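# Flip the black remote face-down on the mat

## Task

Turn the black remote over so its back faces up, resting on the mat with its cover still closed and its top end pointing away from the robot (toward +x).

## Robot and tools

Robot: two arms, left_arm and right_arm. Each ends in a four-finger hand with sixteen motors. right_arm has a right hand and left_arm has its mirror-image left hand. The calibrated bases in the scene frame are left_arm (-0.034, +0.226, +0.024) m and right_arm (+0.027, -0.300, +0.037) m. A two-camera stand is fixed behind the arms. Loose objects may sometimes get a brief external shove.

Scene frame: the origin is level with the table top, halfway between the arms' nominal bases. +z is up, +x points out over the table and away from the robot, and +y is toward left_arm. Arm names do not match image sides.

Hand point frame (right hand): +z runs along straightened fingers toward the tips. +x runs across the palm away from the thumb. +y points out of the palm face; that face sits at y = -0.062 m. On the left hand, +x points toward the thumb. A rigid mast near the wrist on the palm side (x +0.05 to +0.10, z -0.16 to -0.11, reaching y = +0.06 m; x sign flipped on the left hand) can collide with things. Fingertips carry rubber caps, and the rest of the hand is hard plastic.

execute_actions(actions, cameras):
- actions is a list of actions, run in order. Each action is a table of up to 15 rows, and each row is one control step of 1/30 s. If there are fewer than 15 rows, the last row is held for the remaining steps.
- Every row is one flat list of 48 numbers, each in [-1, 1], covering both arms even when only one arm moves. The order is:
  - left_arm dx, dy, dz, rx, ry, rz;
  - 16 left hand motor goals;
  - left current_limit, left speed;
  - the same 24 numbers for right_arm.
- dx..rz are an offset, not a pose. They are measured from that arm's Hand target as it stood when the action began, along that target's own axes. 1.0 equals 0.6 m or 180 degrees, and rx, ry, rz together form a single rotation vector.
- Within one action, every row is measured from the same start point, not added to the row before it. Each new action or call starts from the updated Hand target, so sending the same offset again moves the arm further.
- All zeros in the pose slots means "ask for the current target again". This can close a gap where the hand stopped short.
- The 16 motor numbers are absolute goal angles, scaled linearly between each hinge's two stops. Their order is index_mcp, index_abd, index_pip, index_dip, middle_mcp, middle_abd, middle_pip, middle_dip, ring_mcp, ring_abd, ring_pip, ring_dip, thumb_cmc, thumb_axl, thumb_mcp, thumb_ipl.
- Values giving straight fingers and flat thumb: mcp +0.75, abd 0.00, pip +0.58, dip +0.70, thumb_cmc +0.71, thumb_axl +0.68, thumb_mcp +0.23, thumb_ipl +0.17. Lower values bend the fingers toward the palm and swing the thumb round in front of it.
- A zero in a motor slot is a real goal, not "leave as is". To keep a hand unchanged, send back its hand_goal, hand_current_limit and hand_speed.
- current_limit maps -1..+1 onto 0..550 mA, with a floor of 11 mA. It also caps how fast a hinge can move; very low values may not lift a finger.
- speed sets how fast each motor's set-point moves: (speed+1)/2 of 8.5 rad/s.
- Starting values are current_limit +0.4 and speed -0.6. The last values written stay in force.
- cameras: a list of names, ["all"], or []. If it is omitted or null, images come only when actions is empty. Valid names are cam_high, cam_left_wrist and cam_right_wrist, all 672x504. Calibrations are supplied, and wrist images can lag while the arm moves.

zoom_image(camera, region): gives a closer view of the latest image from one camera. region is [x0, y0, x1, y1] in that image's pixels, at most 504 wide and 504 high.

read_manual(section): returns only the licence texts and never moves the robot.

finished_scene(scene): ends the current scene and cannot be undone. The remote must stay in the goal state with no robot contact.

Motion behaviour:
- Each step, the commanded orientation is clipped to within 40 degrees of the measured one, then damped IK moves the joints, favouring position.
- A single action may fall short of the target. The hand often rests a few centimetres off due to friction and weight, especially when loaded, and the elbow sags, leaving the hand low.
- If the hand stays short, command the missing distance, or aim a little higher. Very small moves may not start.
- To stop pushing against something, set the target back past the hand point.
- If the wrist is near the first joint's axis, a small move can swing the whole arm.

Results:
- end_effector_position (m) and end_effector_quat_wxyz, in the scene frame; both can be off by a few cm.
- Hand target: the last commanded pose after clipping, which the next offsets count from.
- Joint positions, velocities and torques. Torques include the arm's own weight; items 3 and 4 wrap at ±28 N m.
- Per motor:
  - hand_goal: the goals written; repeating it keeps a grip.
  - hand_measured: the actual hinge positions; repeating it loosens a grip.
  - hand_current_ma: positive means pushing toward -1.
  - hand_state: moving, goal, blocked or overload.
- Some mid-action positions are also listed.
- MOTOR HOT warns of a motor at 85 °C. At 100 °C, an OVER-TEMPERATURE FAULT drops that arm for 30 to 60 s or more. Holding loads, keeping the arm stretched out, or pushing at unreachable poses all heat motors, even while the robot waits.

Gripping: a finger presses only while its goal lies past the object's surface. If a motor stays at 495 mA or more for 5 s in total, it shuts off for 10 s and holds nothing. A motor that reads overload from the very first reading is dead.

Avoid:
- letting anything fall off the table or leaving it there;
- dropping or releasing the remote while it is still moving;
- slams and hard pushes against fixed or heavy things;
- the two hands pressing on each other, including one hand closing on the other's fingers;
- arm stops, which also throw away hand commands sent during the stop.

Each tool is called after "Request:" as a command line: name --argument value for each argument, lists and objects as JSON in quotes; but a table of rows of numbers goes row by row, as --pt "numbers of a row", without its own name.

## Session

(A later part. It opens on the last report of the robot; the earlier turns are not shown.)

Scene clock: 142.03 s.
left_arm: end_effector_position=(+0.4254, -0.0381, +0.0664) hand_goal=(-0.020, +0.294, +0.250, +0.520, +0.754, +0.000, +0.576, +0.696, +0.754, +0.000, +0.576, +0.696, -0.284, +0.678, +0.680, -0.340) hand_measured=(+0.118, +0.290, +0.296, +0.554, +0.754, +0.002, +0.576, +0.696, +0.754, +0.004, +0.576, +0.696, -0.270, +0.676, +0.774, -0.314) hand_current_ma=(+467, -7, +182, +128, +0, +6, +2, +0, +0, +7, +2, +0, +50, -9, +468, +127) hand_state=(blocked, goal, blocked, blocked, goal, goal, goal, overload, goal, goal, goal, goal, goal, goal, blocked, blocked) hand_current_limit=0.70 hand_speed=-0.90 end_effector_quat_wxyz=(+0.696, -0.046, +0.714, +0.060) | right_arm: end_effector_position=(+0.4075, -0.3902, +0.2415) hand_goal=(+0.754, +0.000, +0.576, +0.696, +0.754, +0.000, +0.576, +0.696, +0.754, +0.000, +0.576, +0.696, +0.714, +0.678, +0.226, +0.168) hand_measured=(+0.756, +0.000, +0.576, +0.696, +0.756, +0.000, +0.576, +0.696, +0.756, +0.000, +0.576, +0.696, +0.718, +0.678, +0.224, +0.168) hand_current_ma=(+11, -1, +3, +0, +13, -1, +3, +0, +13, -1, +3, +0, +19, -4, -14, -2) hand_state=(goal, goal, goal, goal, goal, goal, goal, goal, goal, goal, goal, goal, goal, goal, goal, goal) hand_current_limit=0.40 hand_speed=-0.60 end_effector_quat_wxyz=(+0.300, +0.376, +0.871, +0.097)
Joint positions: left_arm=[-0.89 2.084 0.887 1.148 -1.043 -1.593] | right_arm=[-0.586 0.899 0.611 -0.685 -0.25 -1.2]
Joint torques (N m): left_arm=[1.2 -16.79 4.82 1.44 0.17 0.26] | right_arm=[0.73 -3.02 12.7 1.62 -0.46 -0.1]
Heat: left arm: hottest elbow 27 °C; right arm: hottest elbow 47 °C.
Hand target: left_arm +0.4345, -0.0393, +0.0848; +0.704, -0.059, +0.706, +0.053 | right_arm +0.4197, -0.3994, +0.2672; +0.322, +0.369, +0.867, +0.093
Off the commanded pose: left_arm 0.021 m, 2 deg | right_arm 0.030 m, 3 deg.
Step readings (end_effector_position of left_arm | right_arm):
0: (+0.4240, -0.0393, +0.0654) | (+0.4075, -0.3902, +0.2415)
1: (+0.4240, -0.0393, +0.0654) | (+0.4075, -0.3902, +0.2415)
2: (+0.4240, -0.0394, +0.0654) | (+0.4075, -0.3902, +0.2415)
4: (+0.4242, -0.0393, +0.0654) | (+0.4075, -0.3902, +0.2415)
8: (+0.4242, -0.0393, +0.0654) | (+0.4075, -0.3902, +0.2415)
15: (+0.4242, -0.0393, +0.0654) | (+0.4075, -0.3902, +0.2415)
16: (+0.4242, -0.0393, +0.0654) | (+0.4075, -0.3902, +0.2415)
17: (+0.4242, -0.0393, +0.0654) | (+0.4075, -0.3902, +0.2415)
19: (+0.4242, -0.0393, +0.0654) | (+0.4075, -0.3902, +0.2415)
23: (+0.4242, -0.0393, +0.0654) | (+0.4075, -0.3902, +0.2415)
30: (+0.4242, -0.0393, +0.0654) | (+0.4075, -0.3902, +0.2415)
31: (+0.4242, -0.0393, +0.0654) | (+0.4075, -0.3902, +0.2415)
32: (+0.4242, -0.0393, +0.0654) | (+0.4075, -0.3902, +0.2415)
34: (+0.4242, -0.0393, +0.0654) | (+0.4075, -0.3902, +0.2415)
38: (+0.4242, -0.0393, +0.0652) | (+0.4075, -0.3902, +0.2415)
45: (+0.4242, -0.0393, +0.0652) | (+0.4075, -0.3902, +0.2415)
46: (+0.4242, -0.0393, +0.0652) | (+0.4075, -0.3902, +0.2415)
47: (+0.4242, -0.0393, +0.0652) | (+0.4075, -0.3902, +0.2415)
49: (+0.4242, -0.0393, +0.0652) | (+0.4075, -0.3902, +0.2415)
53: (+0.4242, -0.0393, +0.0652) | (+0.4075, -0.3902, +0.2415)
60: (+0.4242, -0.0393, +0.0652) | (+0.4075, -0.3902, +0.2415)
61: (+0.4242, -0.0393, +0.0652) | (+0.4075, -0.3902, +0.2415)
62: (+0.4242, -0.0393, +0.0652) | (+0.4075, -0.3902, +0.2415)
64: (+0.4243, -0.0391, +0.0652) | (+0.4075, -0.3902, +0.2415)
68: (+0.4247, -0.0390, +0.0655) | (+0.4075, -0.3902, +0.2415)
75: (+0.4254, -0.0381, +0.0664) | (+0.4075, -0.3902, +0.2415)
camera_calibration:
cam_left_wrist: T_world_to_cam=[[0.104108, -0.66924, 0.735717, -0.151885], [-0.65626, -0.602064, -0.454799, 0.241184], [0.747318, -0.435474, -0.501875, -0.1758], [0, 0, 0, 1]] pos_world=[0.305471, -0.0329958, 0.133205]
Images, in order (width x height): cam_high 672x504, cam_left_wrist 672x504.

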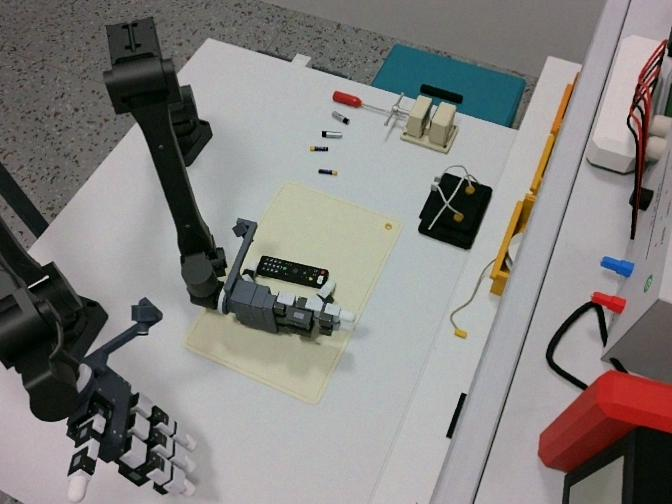

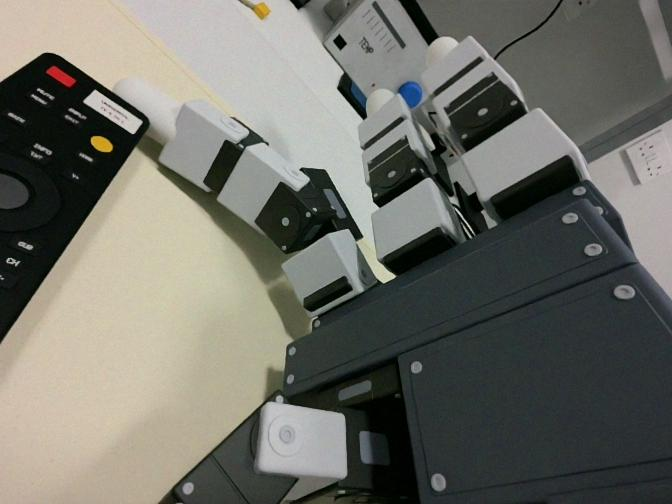

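Request:
execute_actions --actions '[[[-0.009,0,0,0,0,0,-0.02,0.294,0.25,0.52,0.754,0,0.576,0.696,0.754,0,0.576,0.696,-0.285,0.678,0.68,-0.34,0.7,-0.9,0,0,0,0,0,0,0.754,0,0.576,0.696,0.754,0,0.576,0.696,0.754,0,0.576,0.696,0.714,0.678,0.226,0.168,0.4,-0.6]],[[-0.009,0,0,0,0,0,-0.02,0.294,0.25,0.52,0.754,0,0.576,0.696,0.754,0,0.576,0.696,-0.285,0.678,0.68,-0.34,0.7,-0.9,0,0,0,0,0,0,0.754,0,0.576,0.696,0.754,0,0.576,0.696,0.754,0,0.576,0.696,0.714,0.678,0.226,0.168,0.4,-0.6]]]' --cameras '["cam_high","cam_left_wrist"]'

Request:
zoom_image --camera "cam_high" --region '[230, 210, 350, 300]'

Request:
zoom_image --camera "cam_left_wrist" --region '[0, 30, 300, 255]'

Scene clock: 143.97 s.
left_arm: end_effector_position=(+0.4269, -0.0394, +0.0787) hand_goal=(-0.020, +0.294, +0.250, +0.520, +0.754, +0.000, +0.576, +0.696, +0.754, +0.000, +0.576, +0.696, -0.284, +0.678, +0.680, -0.340) hand_measured=(+0.118, +0.290, +0.296, +0.554, +0.754, +0.002, +0.576, +0.696, +0.754, +0.004, +0.576, +0.696, -0.270, +0.676, +0.772, -0.314) hand_current_ma=(+467, -8, +182, +128, +0, +6, +2, +0, +0, +7, +2, +0, +50, -9, +467, +127) hand_state=(blocked, goal, blocked, blocked, goal, goal, goal, overload, goal, goal, goal, goal, goal, goal, blocked, blocked) hand_current_limit=0.70 hand_speed=-0.90 end_effector_quat_wxyz=(+0.698, -0.049, +0.713, +0.057) | right_arm: end_effector_position=(+0.4075, -0.3902, +0.2415) hand_goal=(+0.754, +0.000, +0.576, +0.696, +0.754, +0.000, +0.576, +0.696, +0.754, +0.000, +0.576, +0.696, +0.714, +0.678, +0.226, +0.168) hand_measured=(+0.756, +0.000, +0.576, +0.696, +0.756, +0.000, +0.576, +0.696, +0.756, +0.000, +0.576, +0.696, +0.718, +0.678, +0.224, +0.168) hand_current_ma=(+11, -1, +3, +0, +13, -1, +3, +0, +13, -1, +3, +0, +19, -4, -14, -2) hand_state=(goal, goal, goal, goal, goal, goal, goal, goal, goal, goal, goal, goal, goal, goal, goal, goal) hand_current_limit=0.40 hand_speed=-0.60 end_effector_quat_wxyz=(+0.300, +0.376, +0.871, +0.097)
Joint positions: left_arm=[-0.889 2.055 0.887 1.127 -1.042 -1.593] | right_arm=[-0.586 0.899 0.611 -0.685 -0.25 -1.2]
Joint torques (N m): left_arm=[1.03 -17.03 4.71 1.21 0.16 0.28] | right_arm=[1.14 -2.49 12.64 1.68 -0.46 -0.11]
Heat: left arm: hottest elbow 27 °C; right arm: hottest elbow 47 °C.
Hand target: left_arm +0.4345, -0.0392, +0.0955; +0.704, -0.059, +0.706, +0.053 | right_arm +0.4197, -0.3994, +0.2672; +0.322, +0.369, +0.867, +0.093
Off the commanded pose: left_arm 0.018 m, 2 deg | right_arm 0.030 m, 3 deg.
Step readings (end_effector_position of left_arm | right_arm):
0: (+0.4254, -0.0381, +0.0664) | (+0.4075, -0.3902, +0.2415)
1: (+0.4254, -0.0381, +0.0664) | (+0.4075, -0.3902, +0.2415)
2: (+0.4254, -0.0382, +0.0666) | (+0.4075, -0.3902, +0.2415)
4: (+0.4255, -0.0383, +0.0675) | (+0.4075, -0.3902, +0.2415)
8: (+0.4260, -0.0386, +0.0710) | (+0.4075, -0.3902, +0.2415)
15: (+0.4263, -0.0389, +0.0734) | (+0.4075, -0.3902, +0.2415)
16: (+0.4263, -0.0390, +0.0733) | (+0.4075, -0.3902, +0.2415)
17: (+0.4263, -0.0390, +0.0734) | (+0.4075, -0.3902, +0.2415)
19: (+0.4263, -0.0390, +0.0740) | (+0.4075, -0.3902, +0.2415)
23: (+0.4267, -0.0391, +0.0766) | (+0.4075, -0.3902, +0.2415)
30: (+0.4269, -0.0394, +0.0788) | (+0.4075, -0.3902, +0.2415)
camera_calibration:
cam_left_wrist: T_world_to_cam=[[0.0994936, -0.663735, 0.741321, -0.160148], [-0.653782, -0.60524, -0.454151, 0.245761], [0.750113, -0.439478, -0.494155, -0.173253], [0, 0, 0, 1]] pos_world=[0.306567, -0.0336925, 0.14472]
Images, in order (width x height): cam_high 672x504, cam_left_wrist 672x504.

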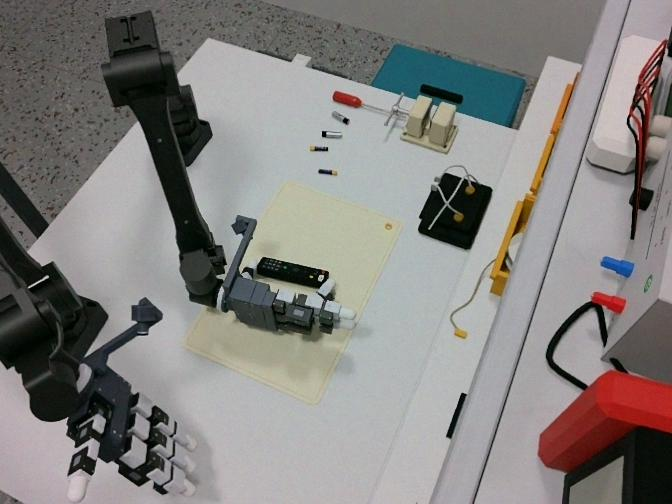

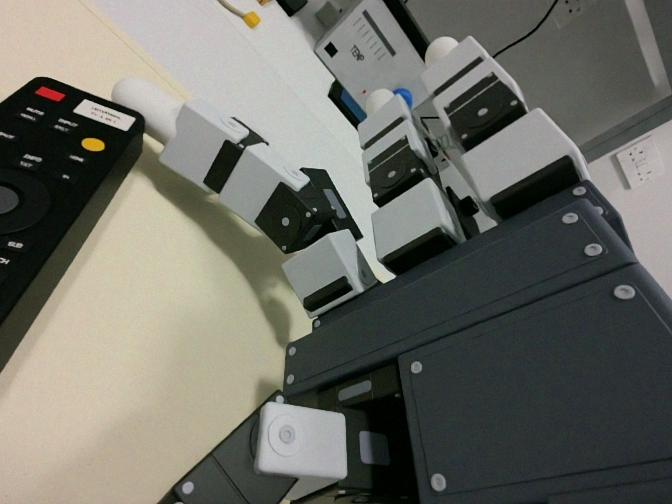

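Scaled by 4.200.

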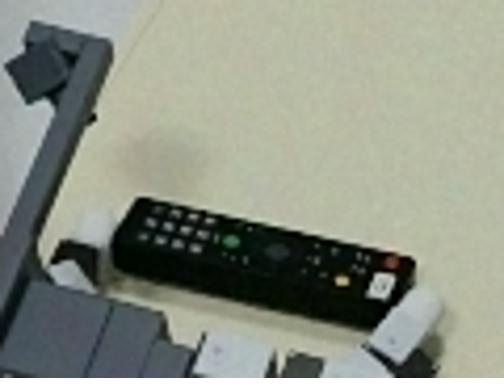

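Scaled by 1.680.

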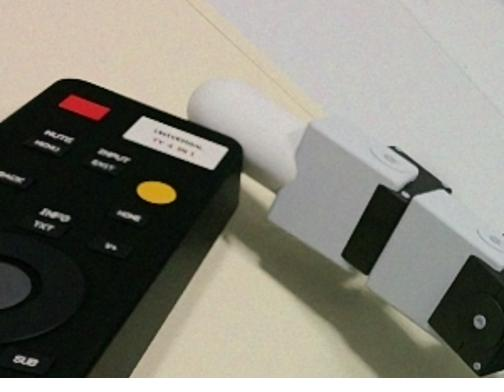

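Request:
execute_actions --actions '[[[-0.007,0.008,0,0,0,0,-0.02,0.294,0.25,0.52,0.754,0,0.576,0.696,0.754,0,0.576,0.696,-0.285,0.678,0.68,-0.34,0.7,-0.9,0,0,0,0,0,0,0.754,0,0.576,0.696,0.754,0,0.576,0.696,0.754,0,0.576,0.696,0.714,0.678,0.226,0.168,0.4,-0.6]],[[-0.002,0.01,0,0,0,0,-0.02,0.294,0.25,0.52,0.754,0,0.576,0.696,0.754,0,0.576,0.696,-0.285,0.678,0.68,-0.34,0.7,-0.9,0,0,0,0,0,0,0.754,0,0.576,0.696,0.754,0,0.576,0.696,0.754,0,0.576,0.696,0.714,0.678,0.226,0.168,0.4,-0.6]]]' --cameras '["cam_high","cam_left_wrist"]'

Request:
zoom_image --camera "cam_high" --region '[230, 210, 350, 300]'

Request:
zoom_image --camera "cam_left_wrist" --region '[0, 30, 300, 255]'

Scene clock: 145.63 s.
left_arm: end_effector_position=(+0.4278, -0.0327, +0.0874) hand_goal=(-0.020, +0.294, +0.250, +0.520, +0.754, +0.000, +0.576, +0.696, +0.754, +0.000, +0.576, +0.696, -0.284, +0.678, +0.680, -0.340) hand_measured=(+0.118, +0.282, +0.296, +0.554, +0.754, +0.002, +0.576, +0.696, +0.754, +0.004, +0.576, +0.696, -0.268, +0.676, +0.764, -0.314) hand_current_ma=(+467, -31, +182, +128, +0, +6, +2, +0, +0, +7, +2, +0, +53, -9, +468, +127) hand_state=(blocked, goal, blocked, blocked, goal, goal, goal, overload, goal, goal, goal, goal, goal, goal, blocked, blocked) hand_current_limit=0.70 hand_speed=-0.90 end_effector_quat_wxyz=(+0.699, -0.051, +0.711, +0.054) | right_arm: end_effector_position=(+0.4075, -0.3902, +0.2415) hand_goal=(+0.754, +0.000, +0.576, +0.696, +0.754, +0.000, +0.576, +0.696, +0.754, +0.000, +0.576, +0.696, +0.714, +0.678, +0.226, +0.168) hand_measured=(+0.756, +0.000, +0.576, +0.696, +0.756, +0.000, +0.576, +0.696, +0.756, +0.000, +0.576, +0.696, +0.718, +0.678, +0.224, +0.168) hand_current_ma=(+11, -1, +3, +0, +13, -1, +3, +0, +13, -1, +3, +0, +19, -4, -14, -2) hand_state=(goal, goal, goal, goal, goal, goal, goal, goal, goal, goal, goal, goal, goal, goal, goal, goal) hand_current_limit=0.40 hand_speed=-0.60 end_effector_quat_wxyz=(+0.300, +0.376, +0.871, +0.097)
Joint positions: left_arm=[-0.879 2.026 0.869 1.125 -1.031 -1.593] | right_arm=[-0.586 0.899 0.611 -0.685 -0.25 -1.2]
Joint torques (N m): left_arm=[1.32 -16.56 4.08 1.57 0.16 0.3] | right_arm=[0.67 -2.49 12.62 1.76 -0.44 -0.14]
Heat: left arm: hottest elbow 27 °C; right arm: hottest elbow 47 °C.
Hand target: left_arm +0.4329, -0.0285, +0.1010; +0.704, -0.059, +0.706, +0.053 | right_arm +0.4197, -0.3994, +0.2672; +0.322, +0.369, +0.867, +0.093
Off the commanded pose: left_arm 0.015 m, 1 deg | right_arm 0.030 m, 3 deg.
Step readings (end_effector_position of left_arm | right_arm):
0: (+0.4269, -0.0394, +0.0787) | (+0.4075, -0.3902, +0.2415)
1: (+0.4269, -0.0395, +0.0789) | (+0.4075, -0.3902, +0.2415)
2: (+0.4270, -0.0395, +0.0791) | (+0.4075, -0.3902, +0.2415)
4: (+0.4274, -0.0395, +0.0797) | (+0.4075, -0.3902, +0.2415)
8: (+0.4281, -0.0380, +0.0831) | (+0.4075, -0.3902, +0.2415)
15: (+0.4286, -0.0372, +0.0855) | (+0.4075, -0.3902, +0.2415)
16: (+0.4287, -0.0372, +0.0855) | (+0.4075, -0.3902, +0.2415)
17: (+0.4287, -0.0373, +0.0855) | (+0.4075, -0.3902, +0.2415)
19: (+0.4282, -0.0365, +0.0854) | (+0.4075, -0.3902, +0.2415)
23: (+0.4276, -0.0340, +0.0867) | (+0.4075, -0.3902, +0.2415)
30: (+0.4278, -0.0327, +0.0874) | (+0.4075, -0.3902, +0.2415)
camera_calibration:
cam_left_wrist: T_world_to_cam=[[0.0953623, -0.659254, 0.745849, -0.160745], [-0.652384, -0.607315, -0.453392, 0.253593], [0.751865, -0.443343, -0.488002, -0.168109], [0, 0, 0, 1]] pos_world=[0.307164, -0.026491, 0.152831]
Images, in order (width x height): cam_high 672x504, cam_left_wrist 672x504.

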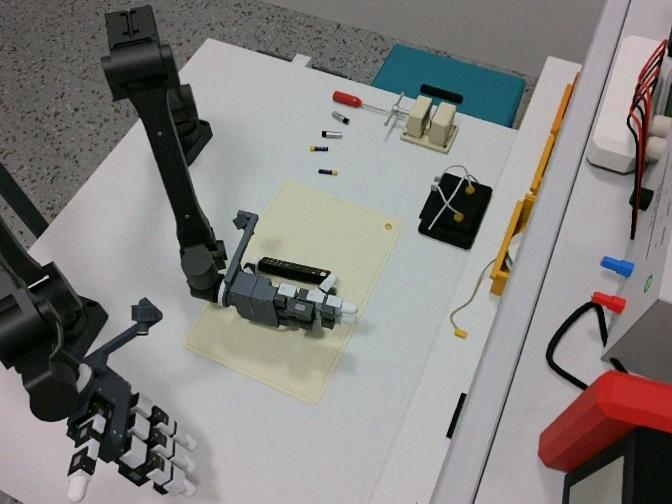

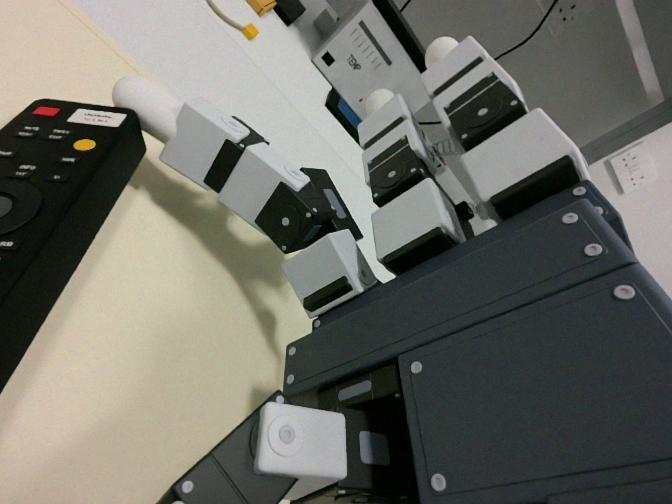

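Scaled by 4.200.

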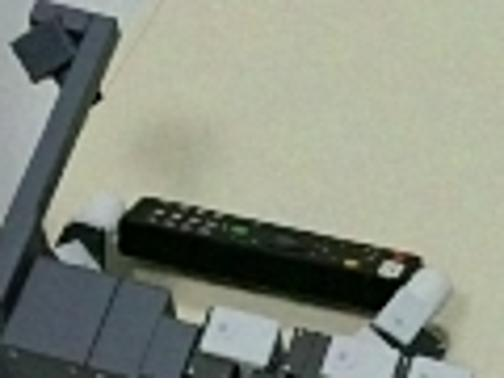

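Scaled by 1.680.

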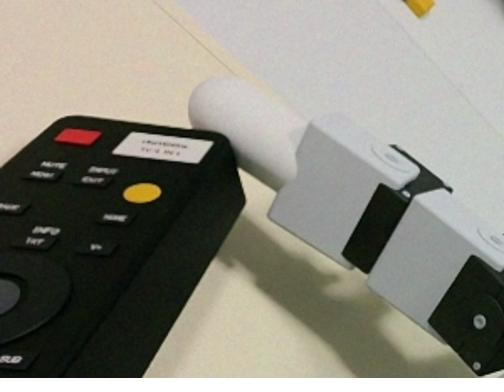

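Request:
execute_actions --actions '[[[-0.0073,0.0101,0,0,0,-0.0361,-0.02,0.294,0.25,0.52,0.754,0,0.576,0.696,0.754,0,0.576,0.696,-0.285,0.678,0.68,-0.34,0.7,-0.9,0,0,0,0,0,0,0.754,0,0.576,0.696,0.754,0,0.576,0.696,0.754,0,0.576,0.696,0.714,0.678,0.226,0.168,0.4,-0.6]],[[-0.0063,0.0101,0,0,0,-0.0361,-0.02,0.294,0.25,0.52,0.754,0,0.576,0.696,0.754,0,0.576,0.696,-0.285,0.678,0.68,-0.34,0.7,-0.9,0,0,0,0,0,0,0.754,0,0.576,0.696,0.754,0,0.576,0.696,0.754,0,0.576,0.696,0.714,0.678,0.226,0.168,0.4,-0.6]]]' --cameras '["cam_high","cam_left_wrist"]'

Request:
zoom_image --camera "cam_high" --region '[230, 210, 350, 300]'

Request:
zoom_image --camera "cam_left_wrist" --region '[0, 30, 300, 255]'

Scene clock: 148.23 s.
left_arm: end_effector_position=(+0.4269, -0.0213, +0.1024) hand_goal=(-0.020, +0.294, +0.250, +0.520, +0.754, +0.000, +0.576, +0.696, +0.754, +0.000, +0.576, +0.696, -0.284, +0.678, +0.680, -0.340) hand_measured=(+0.098, +0.272, +0.296, +0.554, +0.754, +0.002, +0.576, +0.696, +0.754, +0.004, +0.576, +0.696, -0.268, +0.676, +0.744, -0.314) hand_current_ma=(+467, -70, +182, +128, +0, +6, +2, +0, +0, +7, +2, +0, +55, -9, +343, +127) hand_state=(blocked, blocked, blocked, blocked, goal, goal, goal, overload, goal, goal, goal, goal, goal, goal, blocked, blocked) hand_current_limit=0.70 hand_speed=-0.90 end_effector_quat_wxyz=(+0.705, -0.127, +0.698, -0.023) | right_arm: end_effector_position=(+0.4075, -0.3902, +0.2415) hand_goal=(+0.754, +0.000, +0.576, +0.696, +0.754, +0.000, +0.576, +0.696, +0.754, +0.000, +0.576, +0.696, +0.714, +0.678, +0.226, +0.168) hand_measured=(+0.756, +0.000, +0.576, +0.696, +0.756, +0.000, +0.576, +0.696, +0.756, +0.000, +0.576, +0.696, +0.718, +0.678, +0.224, +0.168) hand_current_ma=(+11, -1, +3, +0, +13, -1, +3, +0, +13, -1, +3, +0, +19, -4, -14, -2) hand_state=(goal, goal, goal, goal, goal, goal, goal, goal, goal, goal, goal, goal, goal, goal, goal, goal) hand_current_limit=0.40 hand_speed=-0.60 end_effector_quat_wxyz=(+0.300, +0.376, +0.871, +0.097)
Joint positions: left_arm=[-0.857 1.925 0.817 1.097 -1.007 -1.793] | right_arm=[-0.586 0.899 0.611 -0.685 -0.25 -1.2]
Joint torques (N m): left_arm=[1.14 -14.86 4.31 1.2 0.17 -0.02] | right_arm=[0.79 -3.02 12.66 1.78 -0.44 -0.11]
Heat: left arm: hottest elbow 27 °C; right arm: hottest elbow 47 °C.
Hand target: left_arm +0.4309, -0.0161, +0.1083; +0.705, -0.138, +0.695, -0.027 | right_arm +0.4197, -0.3994, +0.2672; +0.322, +0.369, +0.867, +0.093
Off the commanded pose: left_arm 0.009 m, 1 deg | right_arm 0.030 m, 3 deg.
Step readings (end_effector_position of left_arm | right_arm):
0: (+0.4278, -0.0327, +0.0874) | (+0.4075, -0.3902, +0.2415)
1: (+0.4278, -0.0328, +0.0874) | (+0.4075, -0.3902, +0.2415)
2: (+0.4278, -0.0328, +0.0874) | (+0.4075, -0.3902, +0.2415)
4: (+0.4270, -0.0312, +0.0880) | (+0.4075, -0.3902, +0.2415)
8: (+0.4262, -0.0260, +0.0925) | (+0.4075, -0.3902, +0.2415)
15: (+0.4274, -0.0254, +0.0966) | (+0.4075, -0.3902, +0.2415)
16: (+0.4274, -0.0255, +0.0964) | (+0.4075, -0.3902, +0.2415)
17: (+0.4274, -0.0254, +0.0962) | (+0.4075, -0.3902, +0.2415)
19: (+0.4264, -0.0249, +0.0966) | (+0.4075, -0.3902, +0.2415)
23: (+0.4257, -0.0211, +0.0996) | (+0.4075, -0.3902, +0.2415)
30: (+0.4269, -0.0208, +0.1027) | (+0.4075, -0.3902, +0.2415)
camera_calibration:
cam_left_wrist: T_world_to_cam=[[0.0608667, -0.484504, 0.872669, -0.158866], [-0.634859, -0.693444, -0.340719, 0.246003], [0.770227, -0.533283, -0.349799, -0.179026], [0, 0, 0, 1]] pos_world=[0.303737, -0.0018536, 0.159832]
Images, in order (width x height): cam_high 672x504, cam_left_wrist 672x504.

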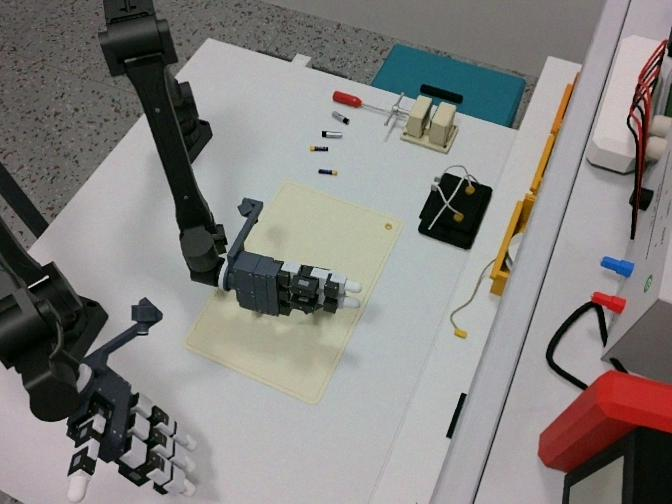

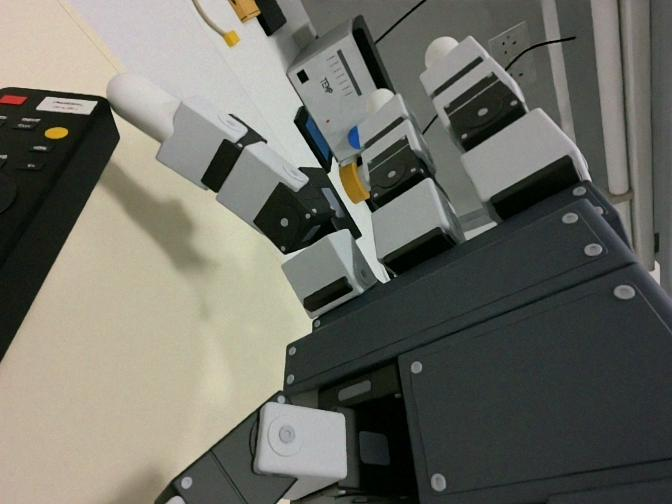

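Scaled by 4.200.

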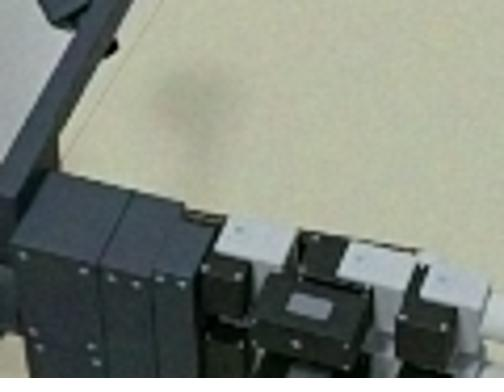

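Scaled by 1.680.

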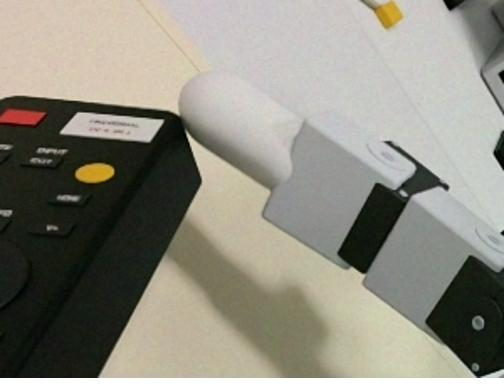

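Request:
execute_actions --actions '[[[0.0077,0.0131,0,0,0,-0.0361,-0.02,0.294,0.25,0.52,0.754,0,0.576,0.696,0.754,0,0.576,0.696,-0.285,0.678,0.68,-0.34,0.7,-0.9,0,0,0,0,0,0,0.754,0,0.576,0.696,0.754,0,0.576,0.696,0.754,0,0.576,0.696,0.714,0.678,0.226,0.168,0.4,-0.6]],[[0.0077,0.0131,0,0,0,-0.0361,-0.02,0.294,0.25,0.52,0.754,0,0.576,0.696,0.754,0,0.576,0.696,-0.285,0.678,0.68,-0.34,0.7,-0.9,0,0,0,0,0,0,0.754,0,0.576,0.696,0.754,0,0.576,0.696,0.754,0,0.576,0.696,0.714,0.678,0.226,0.168,0.4,-0.6]]]' --cameras '["cam_high","cam_left_wrist"]'

Request:
zoom_image --camera "cam_high" --region '[230, 210, 370, 315]'

Request:
zoom_image --camera "cam_left_wrist" --region '[0, 30, 300, 255]'

Scene clock: 151.17 s.
left_arm: end_effector_position=(+0.4247, -0.0075, +0.0908) hand_goal=(-0.020, +0.294, +0.250, +0.520, +0.754, +0.000, +0.576, +0.696, +0.754, +0.000, +0.576, +0.696, -0.284, +0.678, +0.680, -0.340) hand_measured=(+0.000, +0.274, +0.258, +0.526, +0.752, +0.002, +0.576, +0.696, +0.752, +0.004, +0.576, +0.696, -0.282, +0.676, +0.692, -0.332) hand_current_ma=(+77, -61, +28, +16, -6, +6, +2, +0, -7, +7, +2, +0, +5, -9, +54, +33) hand_state=(blocked, blocked, goal, goal, goal, goal, goal, overload, goal, goal, goal, goal, goal, goal, goal, goal) hand_current_limit=0.70 hand_speed=-0.90 end_effector_quat_wxyz=(+0.697, -0.199, +0.683, -0.094) | right_arm: end_effector_position=(+0.4075, -0.3902, +0.2415) hand_goal=(+0.754, +0.000, +0.576, +0.696, +0.754, +0.000, +0.576, +0.696, +0.754, +0.000, +0.576, +0.696, +0.714, +0.678, +0.226, +0.168) hand_measured=(+0.756, +0.000, +0.576, +0.696, +0.756, +0.000, +0.576, +0.696, +0.756, +0.000, +0.576, +0.696, +0.718, +0.678, +0.224, +0.168) hand_current_ma=(+11, -1, +3, +0, +13, -1, +3, +0, +13, -1, +3, +0, +19, -4, -14, -2) hand_state=(goal, goal, goal, goal, goal, goal, goal, goal, goal, goal, goal, goal, goal, goal, goal, goal) hand_current_limit=0.40 hand_speed=-0.60 end_effector_quat_wxyz=(+0.300, +0.376, +0.871, +0.097)
Joint positions: left_arm=[-0.828 1.883 0.76 1.103 -0.981 -2.007] | right_arm=[-0.586 0.899 0.611 -0.685 -0.25 -1.2]
Joint torques (N m): left_arm=[1.32 -13.8 4.12 1.83 0.25 -0.16] | right_arm=[0.91 -2.61 12.71 1.72 -0.46 -0.11]
Heat: left arm: hottest elbow 27 °C; right arm: hottest elbow 47 °C.
Hand target: left_arm +0.4290, -0.0040, +0.0949; +0.697, -0.216, +0.675, -0.107 | right_arm +0.4197, -0.3994, +0.2672; +0.322, +0.369, +0.867, +0.093
Off the commanded pose: left_arm 0.007 m, 3 deg | right_arm 0.030 m, 3 deg.
Step readings (end_effector_position of left_arm | right_arm):
0: (+0.4269, -0.0213, +0.1024) | (+0.4075, -0.3902, +0.2415)
1: (+0.4270, -0.0214, +0.1023) | (+0.4075, -0.3902, +0.2415)
2: (+0.4270, -0.0217, +0.1020) | (+0.4075, -0.3902, +0.2415)
4: (+0.4264, -0.0216, +0.1013) | (+0.4075, -0.3902, +0.2415)
8: (+0.4260, -0.0189, +0.1022) | (+0.4075, -0.3902, +0.2415)
15: (+0.4262, -0.0183, +0.1021) | (+0.4075, -0.3902, +0.2415)
16: (+0.4263, -0.0186, +0.1020) | (+0.4075, -0.3902, +0.2415)
17: (+0.4265, -0.0190, +0.1012) | (+0.4075, -0.3902, +0.2415)
19: (+0.4264, -0.0188, +0.0994) | (+0.4075, -0.3902, +0.2415)
23: (+0.4235, -0.0096, +0.0903) | (+0.4075, -0.3902, +0.2415)
30: (+0.4246, -0.0079, +0.0908) | (+0.4075, -0.3902, +0.2415)
camera_calibration:
cam_left_wrist: T_world_to_cam=[[0.0401524, -0.29719, 0.953974, -0.139067], [-0.624746, -0.752572, -0.208153, 0.233374], [0.779795, -0.587633, -0.215886, -0.190738], [0, 0, 0, 1]] pos_world=[0.30012, 0.0222172, 0.140066]
Images, in order (width x height): cam_high 672x504, cam_left_wrist 672x504.

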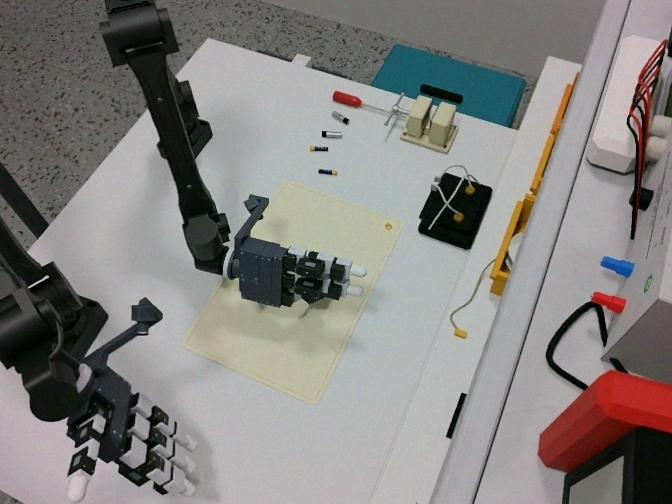

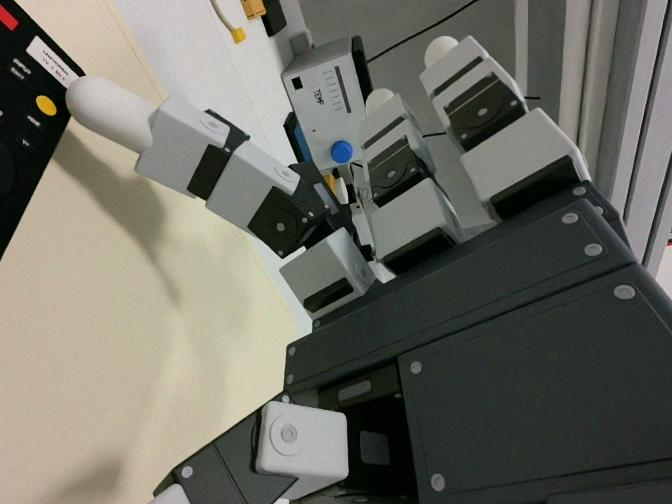

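Scaled by 3.600.

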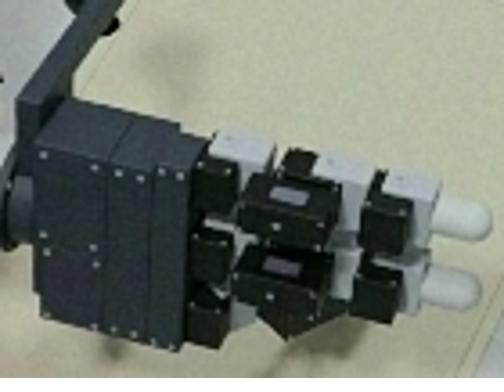

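Scaled by 1.680.

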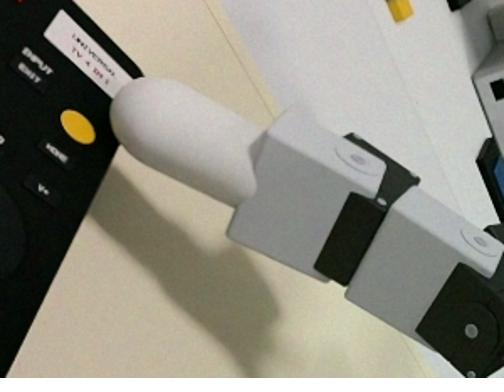

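Request:
execute_actions --actions '[[[0,0,0,0,0,0,0.25,0.294,0.285,0.551,0.754,0,0.576,0.696,0.754,0,0.576,0.696,-0.269,0.678,0.865,-0.319,0.4,-0.6,0,0,0,0,0,0,0.754,0,0.576,0.696,0.754,0,0.576,0.696,0.754,0,0.576,0.696,0.714,0.678,0.226,0.168,0.4,-0.6]],[[-0.04,-0.02,0,0,0,0,0.25,0.294,0.285,0.551,0.754,0,0.576,0.696,0.754,0,0.576,0.696,-0.269,0.678,0.865,-0.319,0.4,-0.6,0,0,0,0,0,0,0.754,0,0.576,0.696,0.754,0,0.576,0.696,0.754,0,0.576,0.696,0.714,0.678,0.226,0.168,0.4,-0.6]],[[-0.06,-0.03,0,0,0,0,0.4,0.2,0.4,0.6,0.754,0,0.576,0.696,0.754,0,0.576,0.696,0,0.678,0.6,0,0.4,-0.6,0,0,0,0,0,0,0.754,0,0.576,0.696,0.754,0,0.576,0.696,0.754,0,0.576,0.696,0.714,0.678,0.226,0.168,0.4,-0.6]],[[-0.06,-0.03,0,0,0,0,0.754,0,0.576,0.696,0.754,0,0.576,0.696,0.754,0,0.576,0.696,0.4,0.678,0.226,0.168,0.4,-0.6,0,0,0,0,0,0,0.754,0,0.576,0.696,0.754,0,0.576,0.696,0.754,0,0.576,0.696,0.714,0.678,0.226,0.168,0.4,-0.6]]]' --cameras '["cam_high","cam_left_wrist"]'

Request:
zoom_image --camera "cam_high" --region '[230, 210, 370, 315]'

Scene clock: 165.80 s.
left_arm: end_effector_position=(+0.4164, +0.0017, +0.1839) hand_goal=(+0.754, +0.000, +0.576, +0.696, +0.754, +0.000, +0.576, +0.696, +0.754, +0.000, +0.576, +0.696, +0.400, +0.678, +0.226, +0.168) hand_measured=(+0.744, +0.012, +0.572, +0.694, +0.752, +0.002, +0.576, +0.696, +0.752, +0.004, +0.576, +0.696, +0.398, +0.676, +0.228, +0.166) hand_current_ma=(-31, +31, -10, -8, -7, +6, +2, +0, -8, +7, +2, +0, -8, -8, +6, -8) hand_state=(goal, goal, goal, goal, goal, goal, goal, overload, goal, goal, goal, goal, goal, goal, goal, goal) hand_current_limit=0.40 hand_speed=-0.60 end_effector_quat_wxyz=(+0.691, -0.200, +0.688, -0.093) | right_arm: end_effector_position=(+0.4075, -0.3902, +0.2415) hand_goal=(+0.754, +0.000, +0.576, +0.696, +0.754, +0.000, +0.576, +0.696, +0.754, +0.000, +0.576, +0.696, +0.714, +0.678, +0.226, +0.168) hand_measured=(+0.756, +0.000, +0.576, +0.696, +0.756, +0.000, +0.576, +0.696, +0.756, +0.000, +0.576, +0.696, +0.718, +0.678, +0.224, +0.168) hand_current_ma=(+11, -1, +3, +0, +13, -1, +3, +0, +13, -1, +3, +0, +19, -4, -14, -2) hand_state=(goal, goal, goal, goal, goal, goal, goal, goal, goal, goal, goal, goal, goal, goal, goal, goal) hand_current_limit=0.40 hand_speed=-0.60 end_effector_quat_wxyz=(+0.300, +0.376, +0.871, +0.097)
Joint positions: left_arm=[-0.826 1.6 0.762 0.789 -0.978 -2.027] | right_arm=[-0.586 0.899 0.611 -0.685 -0.25 -1.2]
Joint torques (N m): left_arm=[1.08 -11.81 9.51 1.54 0.13 -0.04] | right_arm=[1.08 -3.08 12.56 1.83 -0.49 -0.11]
Heat: left arm: hottest elbow 27 °C; right arm: hottest elbow 48 °C.
Hand target: left_arm +0.4294, -0.0043, +0.2023; +0.697, -0.216, +0.675, -0.107 | right_arm +0.4197, -0.3994, +0.2672; +0.322, +0.369, +0.867, +0.093
Off the commanded pose: left_arm 0.023 m, 3 deg | right_arm 0.030 m, 3 deg.
Step readings (end_effector_position of left_arm | right_arm):
0: (+0.4247, -0.0075, +0.0907) | (+0.4075, -0.3902, +0.2415)
1: (+0.4247, -0.0075, +0.0907) | (+0.4075, -0.3902, +0.2415)
2: (+0.4247, -0.0075, +0.0907) | (+0.4075, -0.3902, +0.2415)
4: (+0.4247, -0.0076, +0.0901) | (+0.4075, -0.3902, +0.2415)
8: (+0.4243, -0.0071, +0.0888) | (+0.4075, -0.3902, +0.2415)
15: (+0.4245, -0.0072, +0.0884) | (+0.4075, -0.3902, +0.2415)
16: (+0.4245, -0.0072, +0.0884) | (+0.4075, -0.3902, +0.2415)
17: (+0.4244, -0.0072, +0.0888) | (+0.4075, -0.3902, +0.2415)
19: (+0.4237, -0.0064, +0.0911) | (+0.4075, -0.3902, +0.2415)
23: (+0.4236, -0.0063, +0.1046) | (+0.4075, -0.3902, +0.2415)
30: (+0.4238, -0.0065, +0.1150) | (+0.4075, -0.3902, +0.2415)
31: (+0.4237, -0.0064, +0.1148) | (+0.4075, -0.3902, +0.2415)
32: (+0.4234, -0.0060, +0.1150) | (+0.4075, -0.3902, +0.2415)
34: (+0.4225, -0.0048, +0.1184) | (+0.4075, -0.3902, +0.2415)
38: (+0.4217, -0.0040, +0.1384) | (+0.4075, -0.3902, +0.2415)
45: (+0.4207, -0.0029, +0.1526) | (+0.4075, -0.3902, +0.2415)
46: (+0.4205, -0.0027, +0.1521) | (+0.4075, -0.3902, +0.2415)
47: (+0.4201, -0.0022, +0.1518) | (+0.4075, -0.3902, +0.2415)
49: (+0.4187, -0.0007, +0.1538) | (+0.4075, -0.3902, +0.2415)
53: (+0.4165, +0.0017, +0.1698) | (+0.4075, -0.3902, +0.2415)
60: (+0.4168, +0.0014, +0.1848) | (+0.4075, -0.3902, +0.2415)
camera_calibration:
cam_left_wrist: T_world_to_cam=[[0.055266, -0.297582, 0.953095, -0.230972], [-0.628576, -0.752029, -0.198355, 0.25438], [0.775782, -0.588131, -0.228614, -0.154646], [0, 0, 0, 1]] pos_world=[0.292633, 0.0316157, 0.235241]
Images, in order (width x height): cam_high 672x504, cam_left_wrist 672x504.

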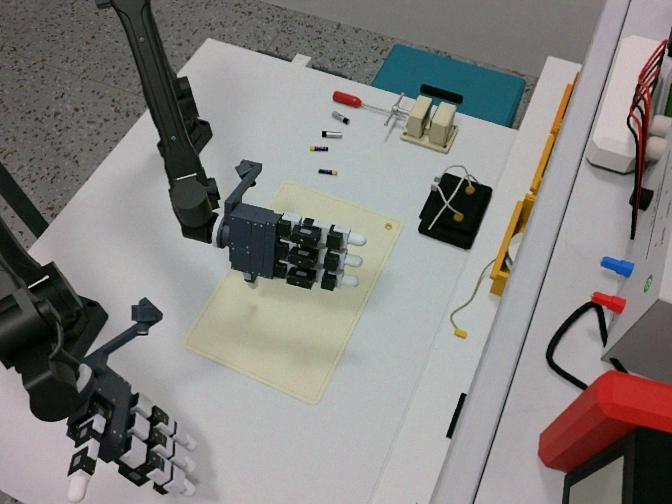

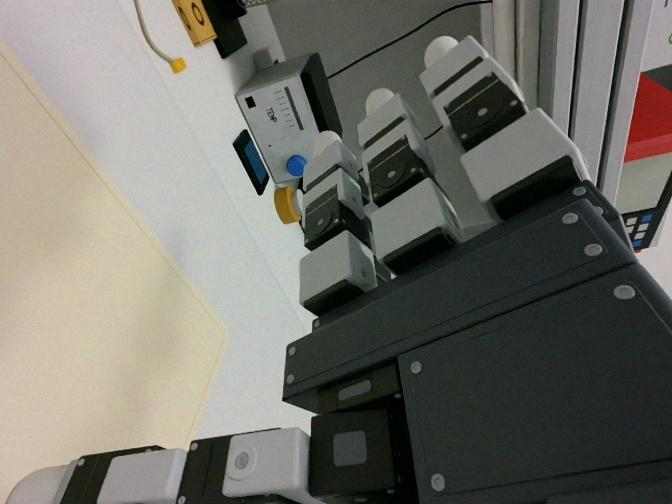

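Scaled by 3.600.

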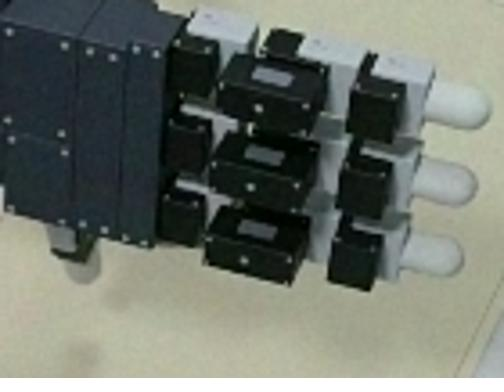

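Request:
execute_actions --actions '[[[0,0,0,0.0435,0.0593,0.0657,0.754,0,0.576,0.696,0.4,0,0.3,0.696,0.754,0,0.576,0.696,0.714,0.678,0.226,0.168,0.4,-0.6,0,0,0,0,0,0,0.754,0,0.576,0.696,0.754,0,0.576,0.696,0.754,0,0.576,0.696,0.714,0.678,0.226,0.168,0.4,-0.6]],[[0,0,0,0.0435,0.0593,0.0657,0.754,0,0.576,0.696,0,0,0,0.696,0.754,0,0.576,0.696,0.714,0.678,0.226,0.168,0.4,-0.6,0,0,0,0,0,0,0.754,0,0.576,0.696,0.754,0,0.576,0.696,0.754,0,0.576,0.696,0.714,0.678,0.226,0.168,0.4,-0.6]],[[0,0,0,0.0435,0.0593,0.0657,0.754,0,0.576,0.696,-0.3,0,-0.4,0.696,0.754,0,0.576,0.696,0.714,0.678,0.226,0.168,0.4,-0.6,0,0,0,0,0,0,0.754,0,0.576,0.696,0.754,0,0.576,0.696,0.754,0,0.576,0.696,0.714,0.678,0.226,0.168,0.4,-0.6]],[[0,0,0,0.0435,0.0593,0.0657,0.754,0,0.576,0.696,-0.5,0,-0.6,0.696,0.754,0,0.576,0.696,0.714,0.678,0.226,0.168,0.4,-0.6,0,0,0,0,0,0,0.754,0,0.576,0.696,0.754,0,0.576,0.696,0.754,0,0.576,0.696,0.714,0.678,0.226,0.168,0.4,-0.6]]]' --cameras '["cam_high","cam_left_wrist"]'

Scene clock: 169.03 s.
left_arm: end_effector_position=(+0.4108, +0.0041, +0.1677) hand_goal=(+0.754, +0.000, +0.576, +0.696, -0.500, +0.000, -0.600, +0.696, +0.754, +0.000, +0.576, +0.696, +0.714, +0.678, +0.226, +0.168) hand_measured=(+0.752, +0.008, +0.574, +0.694, -0.488, +0.002, -0.596, +0.696, +0.752, +0.004, +0.576, +0.696, +0.712, +0.676, +0.226, +0.166) hand_current_ma=(-3, +23, -5, -7, +44, +6, +9, +0, -4, +7, +1, +0, -4, -8, -2, -8) hand_state=(goal, goal, goal, goal, goal, goal, goal, overload, goal, goal, goal, goal, goal, goal, goal, goal) hand_current_limit=0.40 hand_speed=-0.60 end_effector_quat_wxyz=(+0.402, +0.307, +0.861, -0.058) | right_arm: end_effector_position=(+0.4075, -0.3902, +0.2415) hand_goal=(+0.754, +0.000, +0.576, +0.696, +0.754, +0.000, +0.576, +0.696, +0.754, +0.000, +0.576, +0.696, +0.714, +0.678, +0.226, +0.168) hand_measured=(+0.756, +0.000, +0.576, +0.696, +0.756, +0.000, +0.576, +0.696, +0.756, +0.000, +0.576, +0.696, +0.718, +0.678, +0.224, +0.168) hand_current_ma=(+11, -1, +3, +0, +13, -1, +3, +0, +13, -1, +3, +0, +19, -4, -14, -2) hand_state=(goal, goal, goal, goal, goal, goal, goal, goal, goal, goal, goal, goal, goal, goal, goal, goal) hand_current_limit=0.40 hand_speed=-0.60 end_effector_quat_wxyz=(+0.300, +0.376, +0.871, +0.097)
Joint positions: left_arm=[-0.684 1.336 0.783 -0.192 -0.149 -1.508] | right_arm=[-0.586 0.899 0.611 -0.685 -0.25 -1.2]
Joint torques (N m): left_arm=[1.38 -10.4 11.96 1.42 0.03 0.27] | right_arm=[0.62 -2.55 12.55 1.73 -0.46 -0.11]
Heat: left arm: hottest elbow 28 °C; right arm: hottest elbow 48 °C.
Hand target: left_arm +0.4294, -0.0041, +0.2022; +0.429, +0.301, +0.849, -0.066 | right_arm +0.4197, -0.3994, +0.2672; +0.322, +0.369, +0.867, +0.093
Off the commanded pose: left_arm 0.040 m, 4 deg | right_arm 0.030 m, 3 deg.
Step readings (end_effector_position of left_arm | right_arm):
0: (+0.4164, +0.0017, +0.1839) | (+0.4075, -0.3902, +0.2415)
1: (+0.4171, +0.0009, +0.1837) | (+0.4075, -0.3902, +0.2415)
2: (+0.4195, -0.0033, +0.1833) | (+0.4075, -0.3902, +0.2415)
4: (+0.4245, -0.0108, +0.1822) | (+0.4075, -0.3902, +0.2415)
8: (+0.4254, -0.0136, +0.1859) | (+0.4075, -0.3902, +0.2415)
15: (+0.4251, -0.0085, +0.1924) | (+0.4075, -0.3902, +0.2415)
16: (+0.4255, -0.0091, +0.1917) | (+0.4075, -0.3902, +0.2415)
17: (+0.4266, -0.0124, +0.1899) | (+0.4075, -0.3902, +0.2415)
19: (+0.4278, -0.0166, +0.1860) | (+0.4075, -0.3902, +0.2415)
23: (+0.4237, -0.0131, +0.1845) | (+0.4075, -0.3902, +0.2415)
30: (+0.4229, -0.0062, +0.1875) | (+0.4075, -0.3902, +0.2415)
31: (+0.4229, -0.0068, +0.1866) | (+0.4075, -0.3902, +0.2415)
32: (+0.4229, -0.0096, +0.1841) | (+0.4075, -0.3902, +0.2415)
34: (+0.4222, -0.0120, +0.1791) | (+0.4075, -0.3902, +0.2415)
38: (+0.4182, -0.0084, +0.1772) | (+0.4075, -0.3902, +0.2415)
45: (+0.4162, -0.0004, +0.1763) | (+0.4075, -0.3902, +0.2415)
46: (+0.4158, -0.0007, +0.1753) | (+0.4075, -0.3902, +0.2415)
47: (+0.4150, -0.0028, +0.1727) | (+0.4075, -0.3902, +0.2415)
49: (+0.4123, -0.0033, +0.1667) | (+0.4075, -0.3902, +0.2415)
53: (+0.4063, +0.0022, +0.1609) | (+0.4075, -0.3902, +0.2415)
60: (+0.4097, +0.0044, +0.1660) | (+0.4075, -0.3902, +0.2415)
camera_calibration:
cam_left_wrist: T_world_to_cam=[[-0.0246057, -0.887984, 0.459215, -0.0964329], [-0.994814, 0.0670969, 0.076441, 0.35038], [-0.0986903, -0.454953, -0.88503, 0.316162], [0, 0, 0, 1]] pos_world=[0.377392, 0.0346982, 0.297313]
Images, in order (width x height): cam_high 672x504, cam_left_wrist 672x504.

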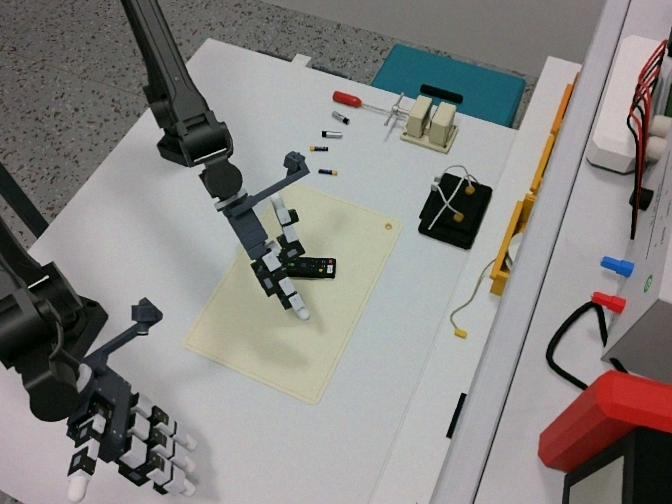

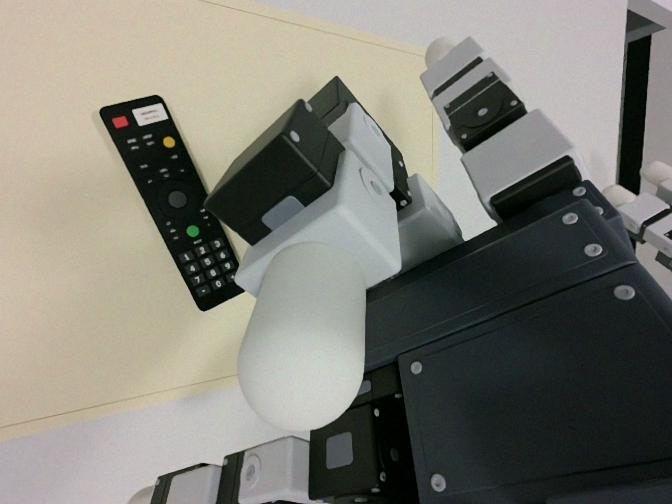

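Request:
execute_actions --actions '[[[0,0,0,0.032,0.0648,0.04,0.754,0,0.576,0.696,0,0,-0.8,0.696,0.754,0,0.576,0.696,0.714,0.678,0.226,0.168,0.4,-0.6,0,0,0,0,0,0,0.754,0,0.576,0.696,0.754,0,0.576,0.696,0.754,0,0.576,0.696,0.714,0.678,0.226,0.168,0.4,-0.6]],[[0,0,0,0.032,0.0648,0.04,0.754,0,0.576,0.696,0.4,0,-1,0.696,0.754,0,0.576,0.696,0.714,0.678,0.226,0.168,0.4,-0.6,0,0,0,0,0,0,0.754,0,0.576,0.696,0.754,0,0.576,0.696,0.754,0,0.576,0.696,0.714,0.678,0.226,0.168,0.4,-0.6]],[[0,0,0,0.032,0.0648,0.04,0.754,0,0.576,0.696,0.754,0,-1,0.696,0.754,0,0.576,0.696,0.714,0.678,0.226,0.168,0.4,-0.6,0,0,0,0,0,0,0.754,0,0.576,0.696,0.754,0,0.576,0.696,0.754,0,0.576,0.696,0.714,0.678,0.226,0.168,0.4,-0.6]],[[0,0,0,0.032,0.0648,0.04,0.754,0,0.576,0.696,0.754,0,-1,0.696,0.754,0,0.576,0.696,0.714,0.678,0.226,0.168,0.4,-0.6,0,0,0,0,0,0,0.754,0,0.576,0.696,0.754,0,0.576,0.696,0.754,0,0.576,0.696,0.714,0.678,0.226,0.168,0.4,-0.6]]]' --cameras '["cam_high","cam_left_wrist"]'

Scene clock: 174.87 s.
left_arm: end_effector_position=(+0.4120, +0.0004, +0.1840) hand_goal=(+0.754, +0.000, +0.576, +0.696, +0.754, +0.000, -1.000, +0.696, +0.754, +0.000, +0.576, +0.696, +0.714, +0.678, +0.226, +0.168) hand_measured=(+0.754, +0.004, +0.574, +0.694, +0.754, +0.002, -0.994, +0.696, +0.752, +0.004, +0.576, +0.696, +0.714, +0.676, +0.224, +0.166) hand_current_ma=(-2, +7, -5, -7, -1, +6, +19, +0, -3, +7, +1, +0, -2, -8, -10, -8) hand_state=(goal, goal, goal, goal, goal, goal, goal, overload, goal, goal, goal, goal, goal, goal, goal, goal) hand_current_limit=0.40 hand_speed=-0.60 end_effector_quat_wxyz=(-0.018, +0.574, +0.819, -0.001) | right_arm: end_effector_position=(+0.4075, -0.3902, +0.2415) hand_goal=(+0.754, +0.000, +0.576, +0.696, +0.754, +0.000, +0.576, +0.696, +0.754, +0.000, +0.576, +0.696, +0.714, +0.678, +0.226, +0.168) hand_measured=(+0.756, +0.000, +0.576, +0.696, +0.756, +0.000, +0.576, +0.696, +0.756, +0.000, +0.576, +0.696, +0.718, +0.678, +0.224, +0.168) hand_current_ma=(+11, -1, +3, +0, +13, -1, +3, +0, +13, -1, +3, +0, +19, -4, -14, -2) hand_state=(goal, goal, goal, goal, goal, goal, goal, goal, goal, goal, goal, goal, goal, goal, goal, goal) hand_current_limit=0.40 hand_speed=-0.60 end_effector_quat_wxyz=(+0.300, +0.376, +0.871, +0.097)
Joint positions: left_arm=[-0.631 1.609 1.35 -1.348 0.002 -0.983] | right_arm=[-0.586 0.899 0.611 -0.685 -0.25 -1.2]
Joint torques (N m): left_arm=[1.32 -11.99 11.33 -0.14 -0.13 0.14] | right_arm=[0.32 -2.84 12.7 1.77 -0.47 -0.11]
Heat: left arm: hottest elbow 28 °C; right arm: hottest elbow 48 °C.
Hand target: left_arm +0.4294, -0.0041, +0.2023; +0.000, +0.574, +0.819, +0.000 | right_arm +0.4197, -0.3994, +0.2672; +0.322, +0.369, +0.867, +0.093
Off the commanded pose: left_arm 0.026 m, 2 deg | right_arm 0.030 m, 3 deg.
Step readings (end_effector_position of left_arm | right_arm):
0: (+0.4109, +0.0041, +0.1677) | (+0.4075, -0.3902, +0.2415)
1: (+0.4107, +0.0037, +0.1676) | (+0.4075, -0.3902, +0.2415)
2: (+0.4096, +0.0030, +0.1663) | (+0.4075, -0.3902, +0.2415)
4: (+0.4067, +0.0026, +0.1646) | (+0.4075, -0.3902, +0.2415)
8: (+0.4071, +0.0038, +0.1712) | (+0.4075, -0.3902, +0.2415)
15: (+0.4114, +0.0031, +0.1823) | (+0.4075, -0.3902, +0.2415)
16: (+0.4111, +0.0030, +0.1821) | (+0.4075, -0.3902, +0.2415)
17: (+0.4099, +0.0030, +0.1813) | (+0.4075, -0.3902, +0.2415)
19: (+0.4071, +0.0029, +0.1791) | (+0.4075, -0.3902, +0.2415)
23: (+0.4088, +0.0031, +0.1786) | (+0.4075, -0.3902, +0.2415)
30: (+0.4102, +0.0036, +0.1791) | (+0.4075, -0.3902, +0.2415)
31: (+0.4101, +0.0035, +0.1795) | (+0.4075, -0.3902, +0.2415)
32: (+0.4088, +0.0039, +0.1795) | (+0.4075, -0.3902, +0.2415)
34: (+0.4069, +0.0047, +0.1805) | (+0.4075, -0.3902, +0.2415)
38: (+0.4108, +0.0025, +0.1827) | (+0.4075, -0.3902, +0.2415)
45: (+0.4111, +0.0029, +0.1806) | (+0.4075, -0.3902, +0.2415)
46: (+0.4107, +0.0031, +0.1805) | (+0.4075, -0.3902, +0.2415)
47: (+0.4095, +0.0037, +0.1812) | (+0.4075, -0.3902, +0.2415)
49: (+0.4078, +0.0046, +0.1834) | (+0.4075, -0.3902, +0.2415)
53: (+0.4125, +0.0011, +0.1858) | (+0.4075, -0.3902, +0.2415)
60: (+0.4112, +0.0013, +0.1813) | (+0.4075, -0.3902, +0.2415)
camera_calibration:
cam_left_wrist: T_world_to_cam=[[-0.365904, -0.930617, 0.00816616, 0.116467], [-0.612087, 0.247254, 0.751143, 0.068677], [-0.701045, 0.269848, -0.660089, 0.535542], [0, 0, 0, 1]] pos_world=[0.460091, -0.0531094, 0.300968]
Images, in order (width x height): cam_high 672x504, cam_left_wrist 672x504.

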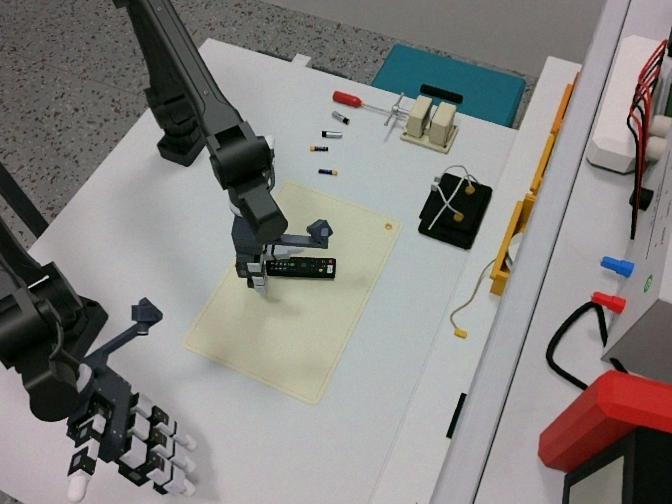

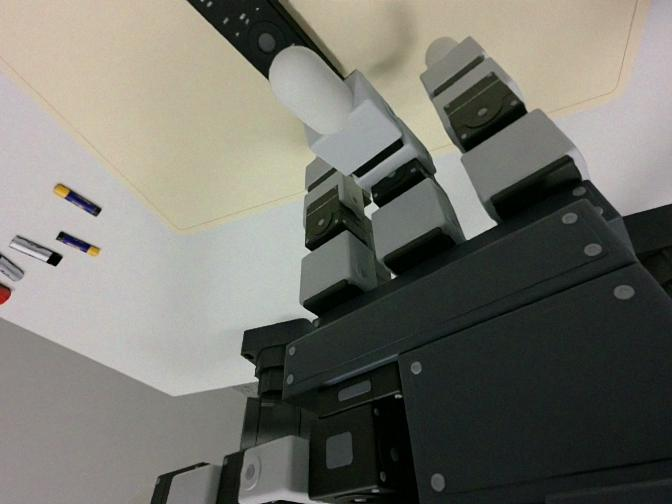

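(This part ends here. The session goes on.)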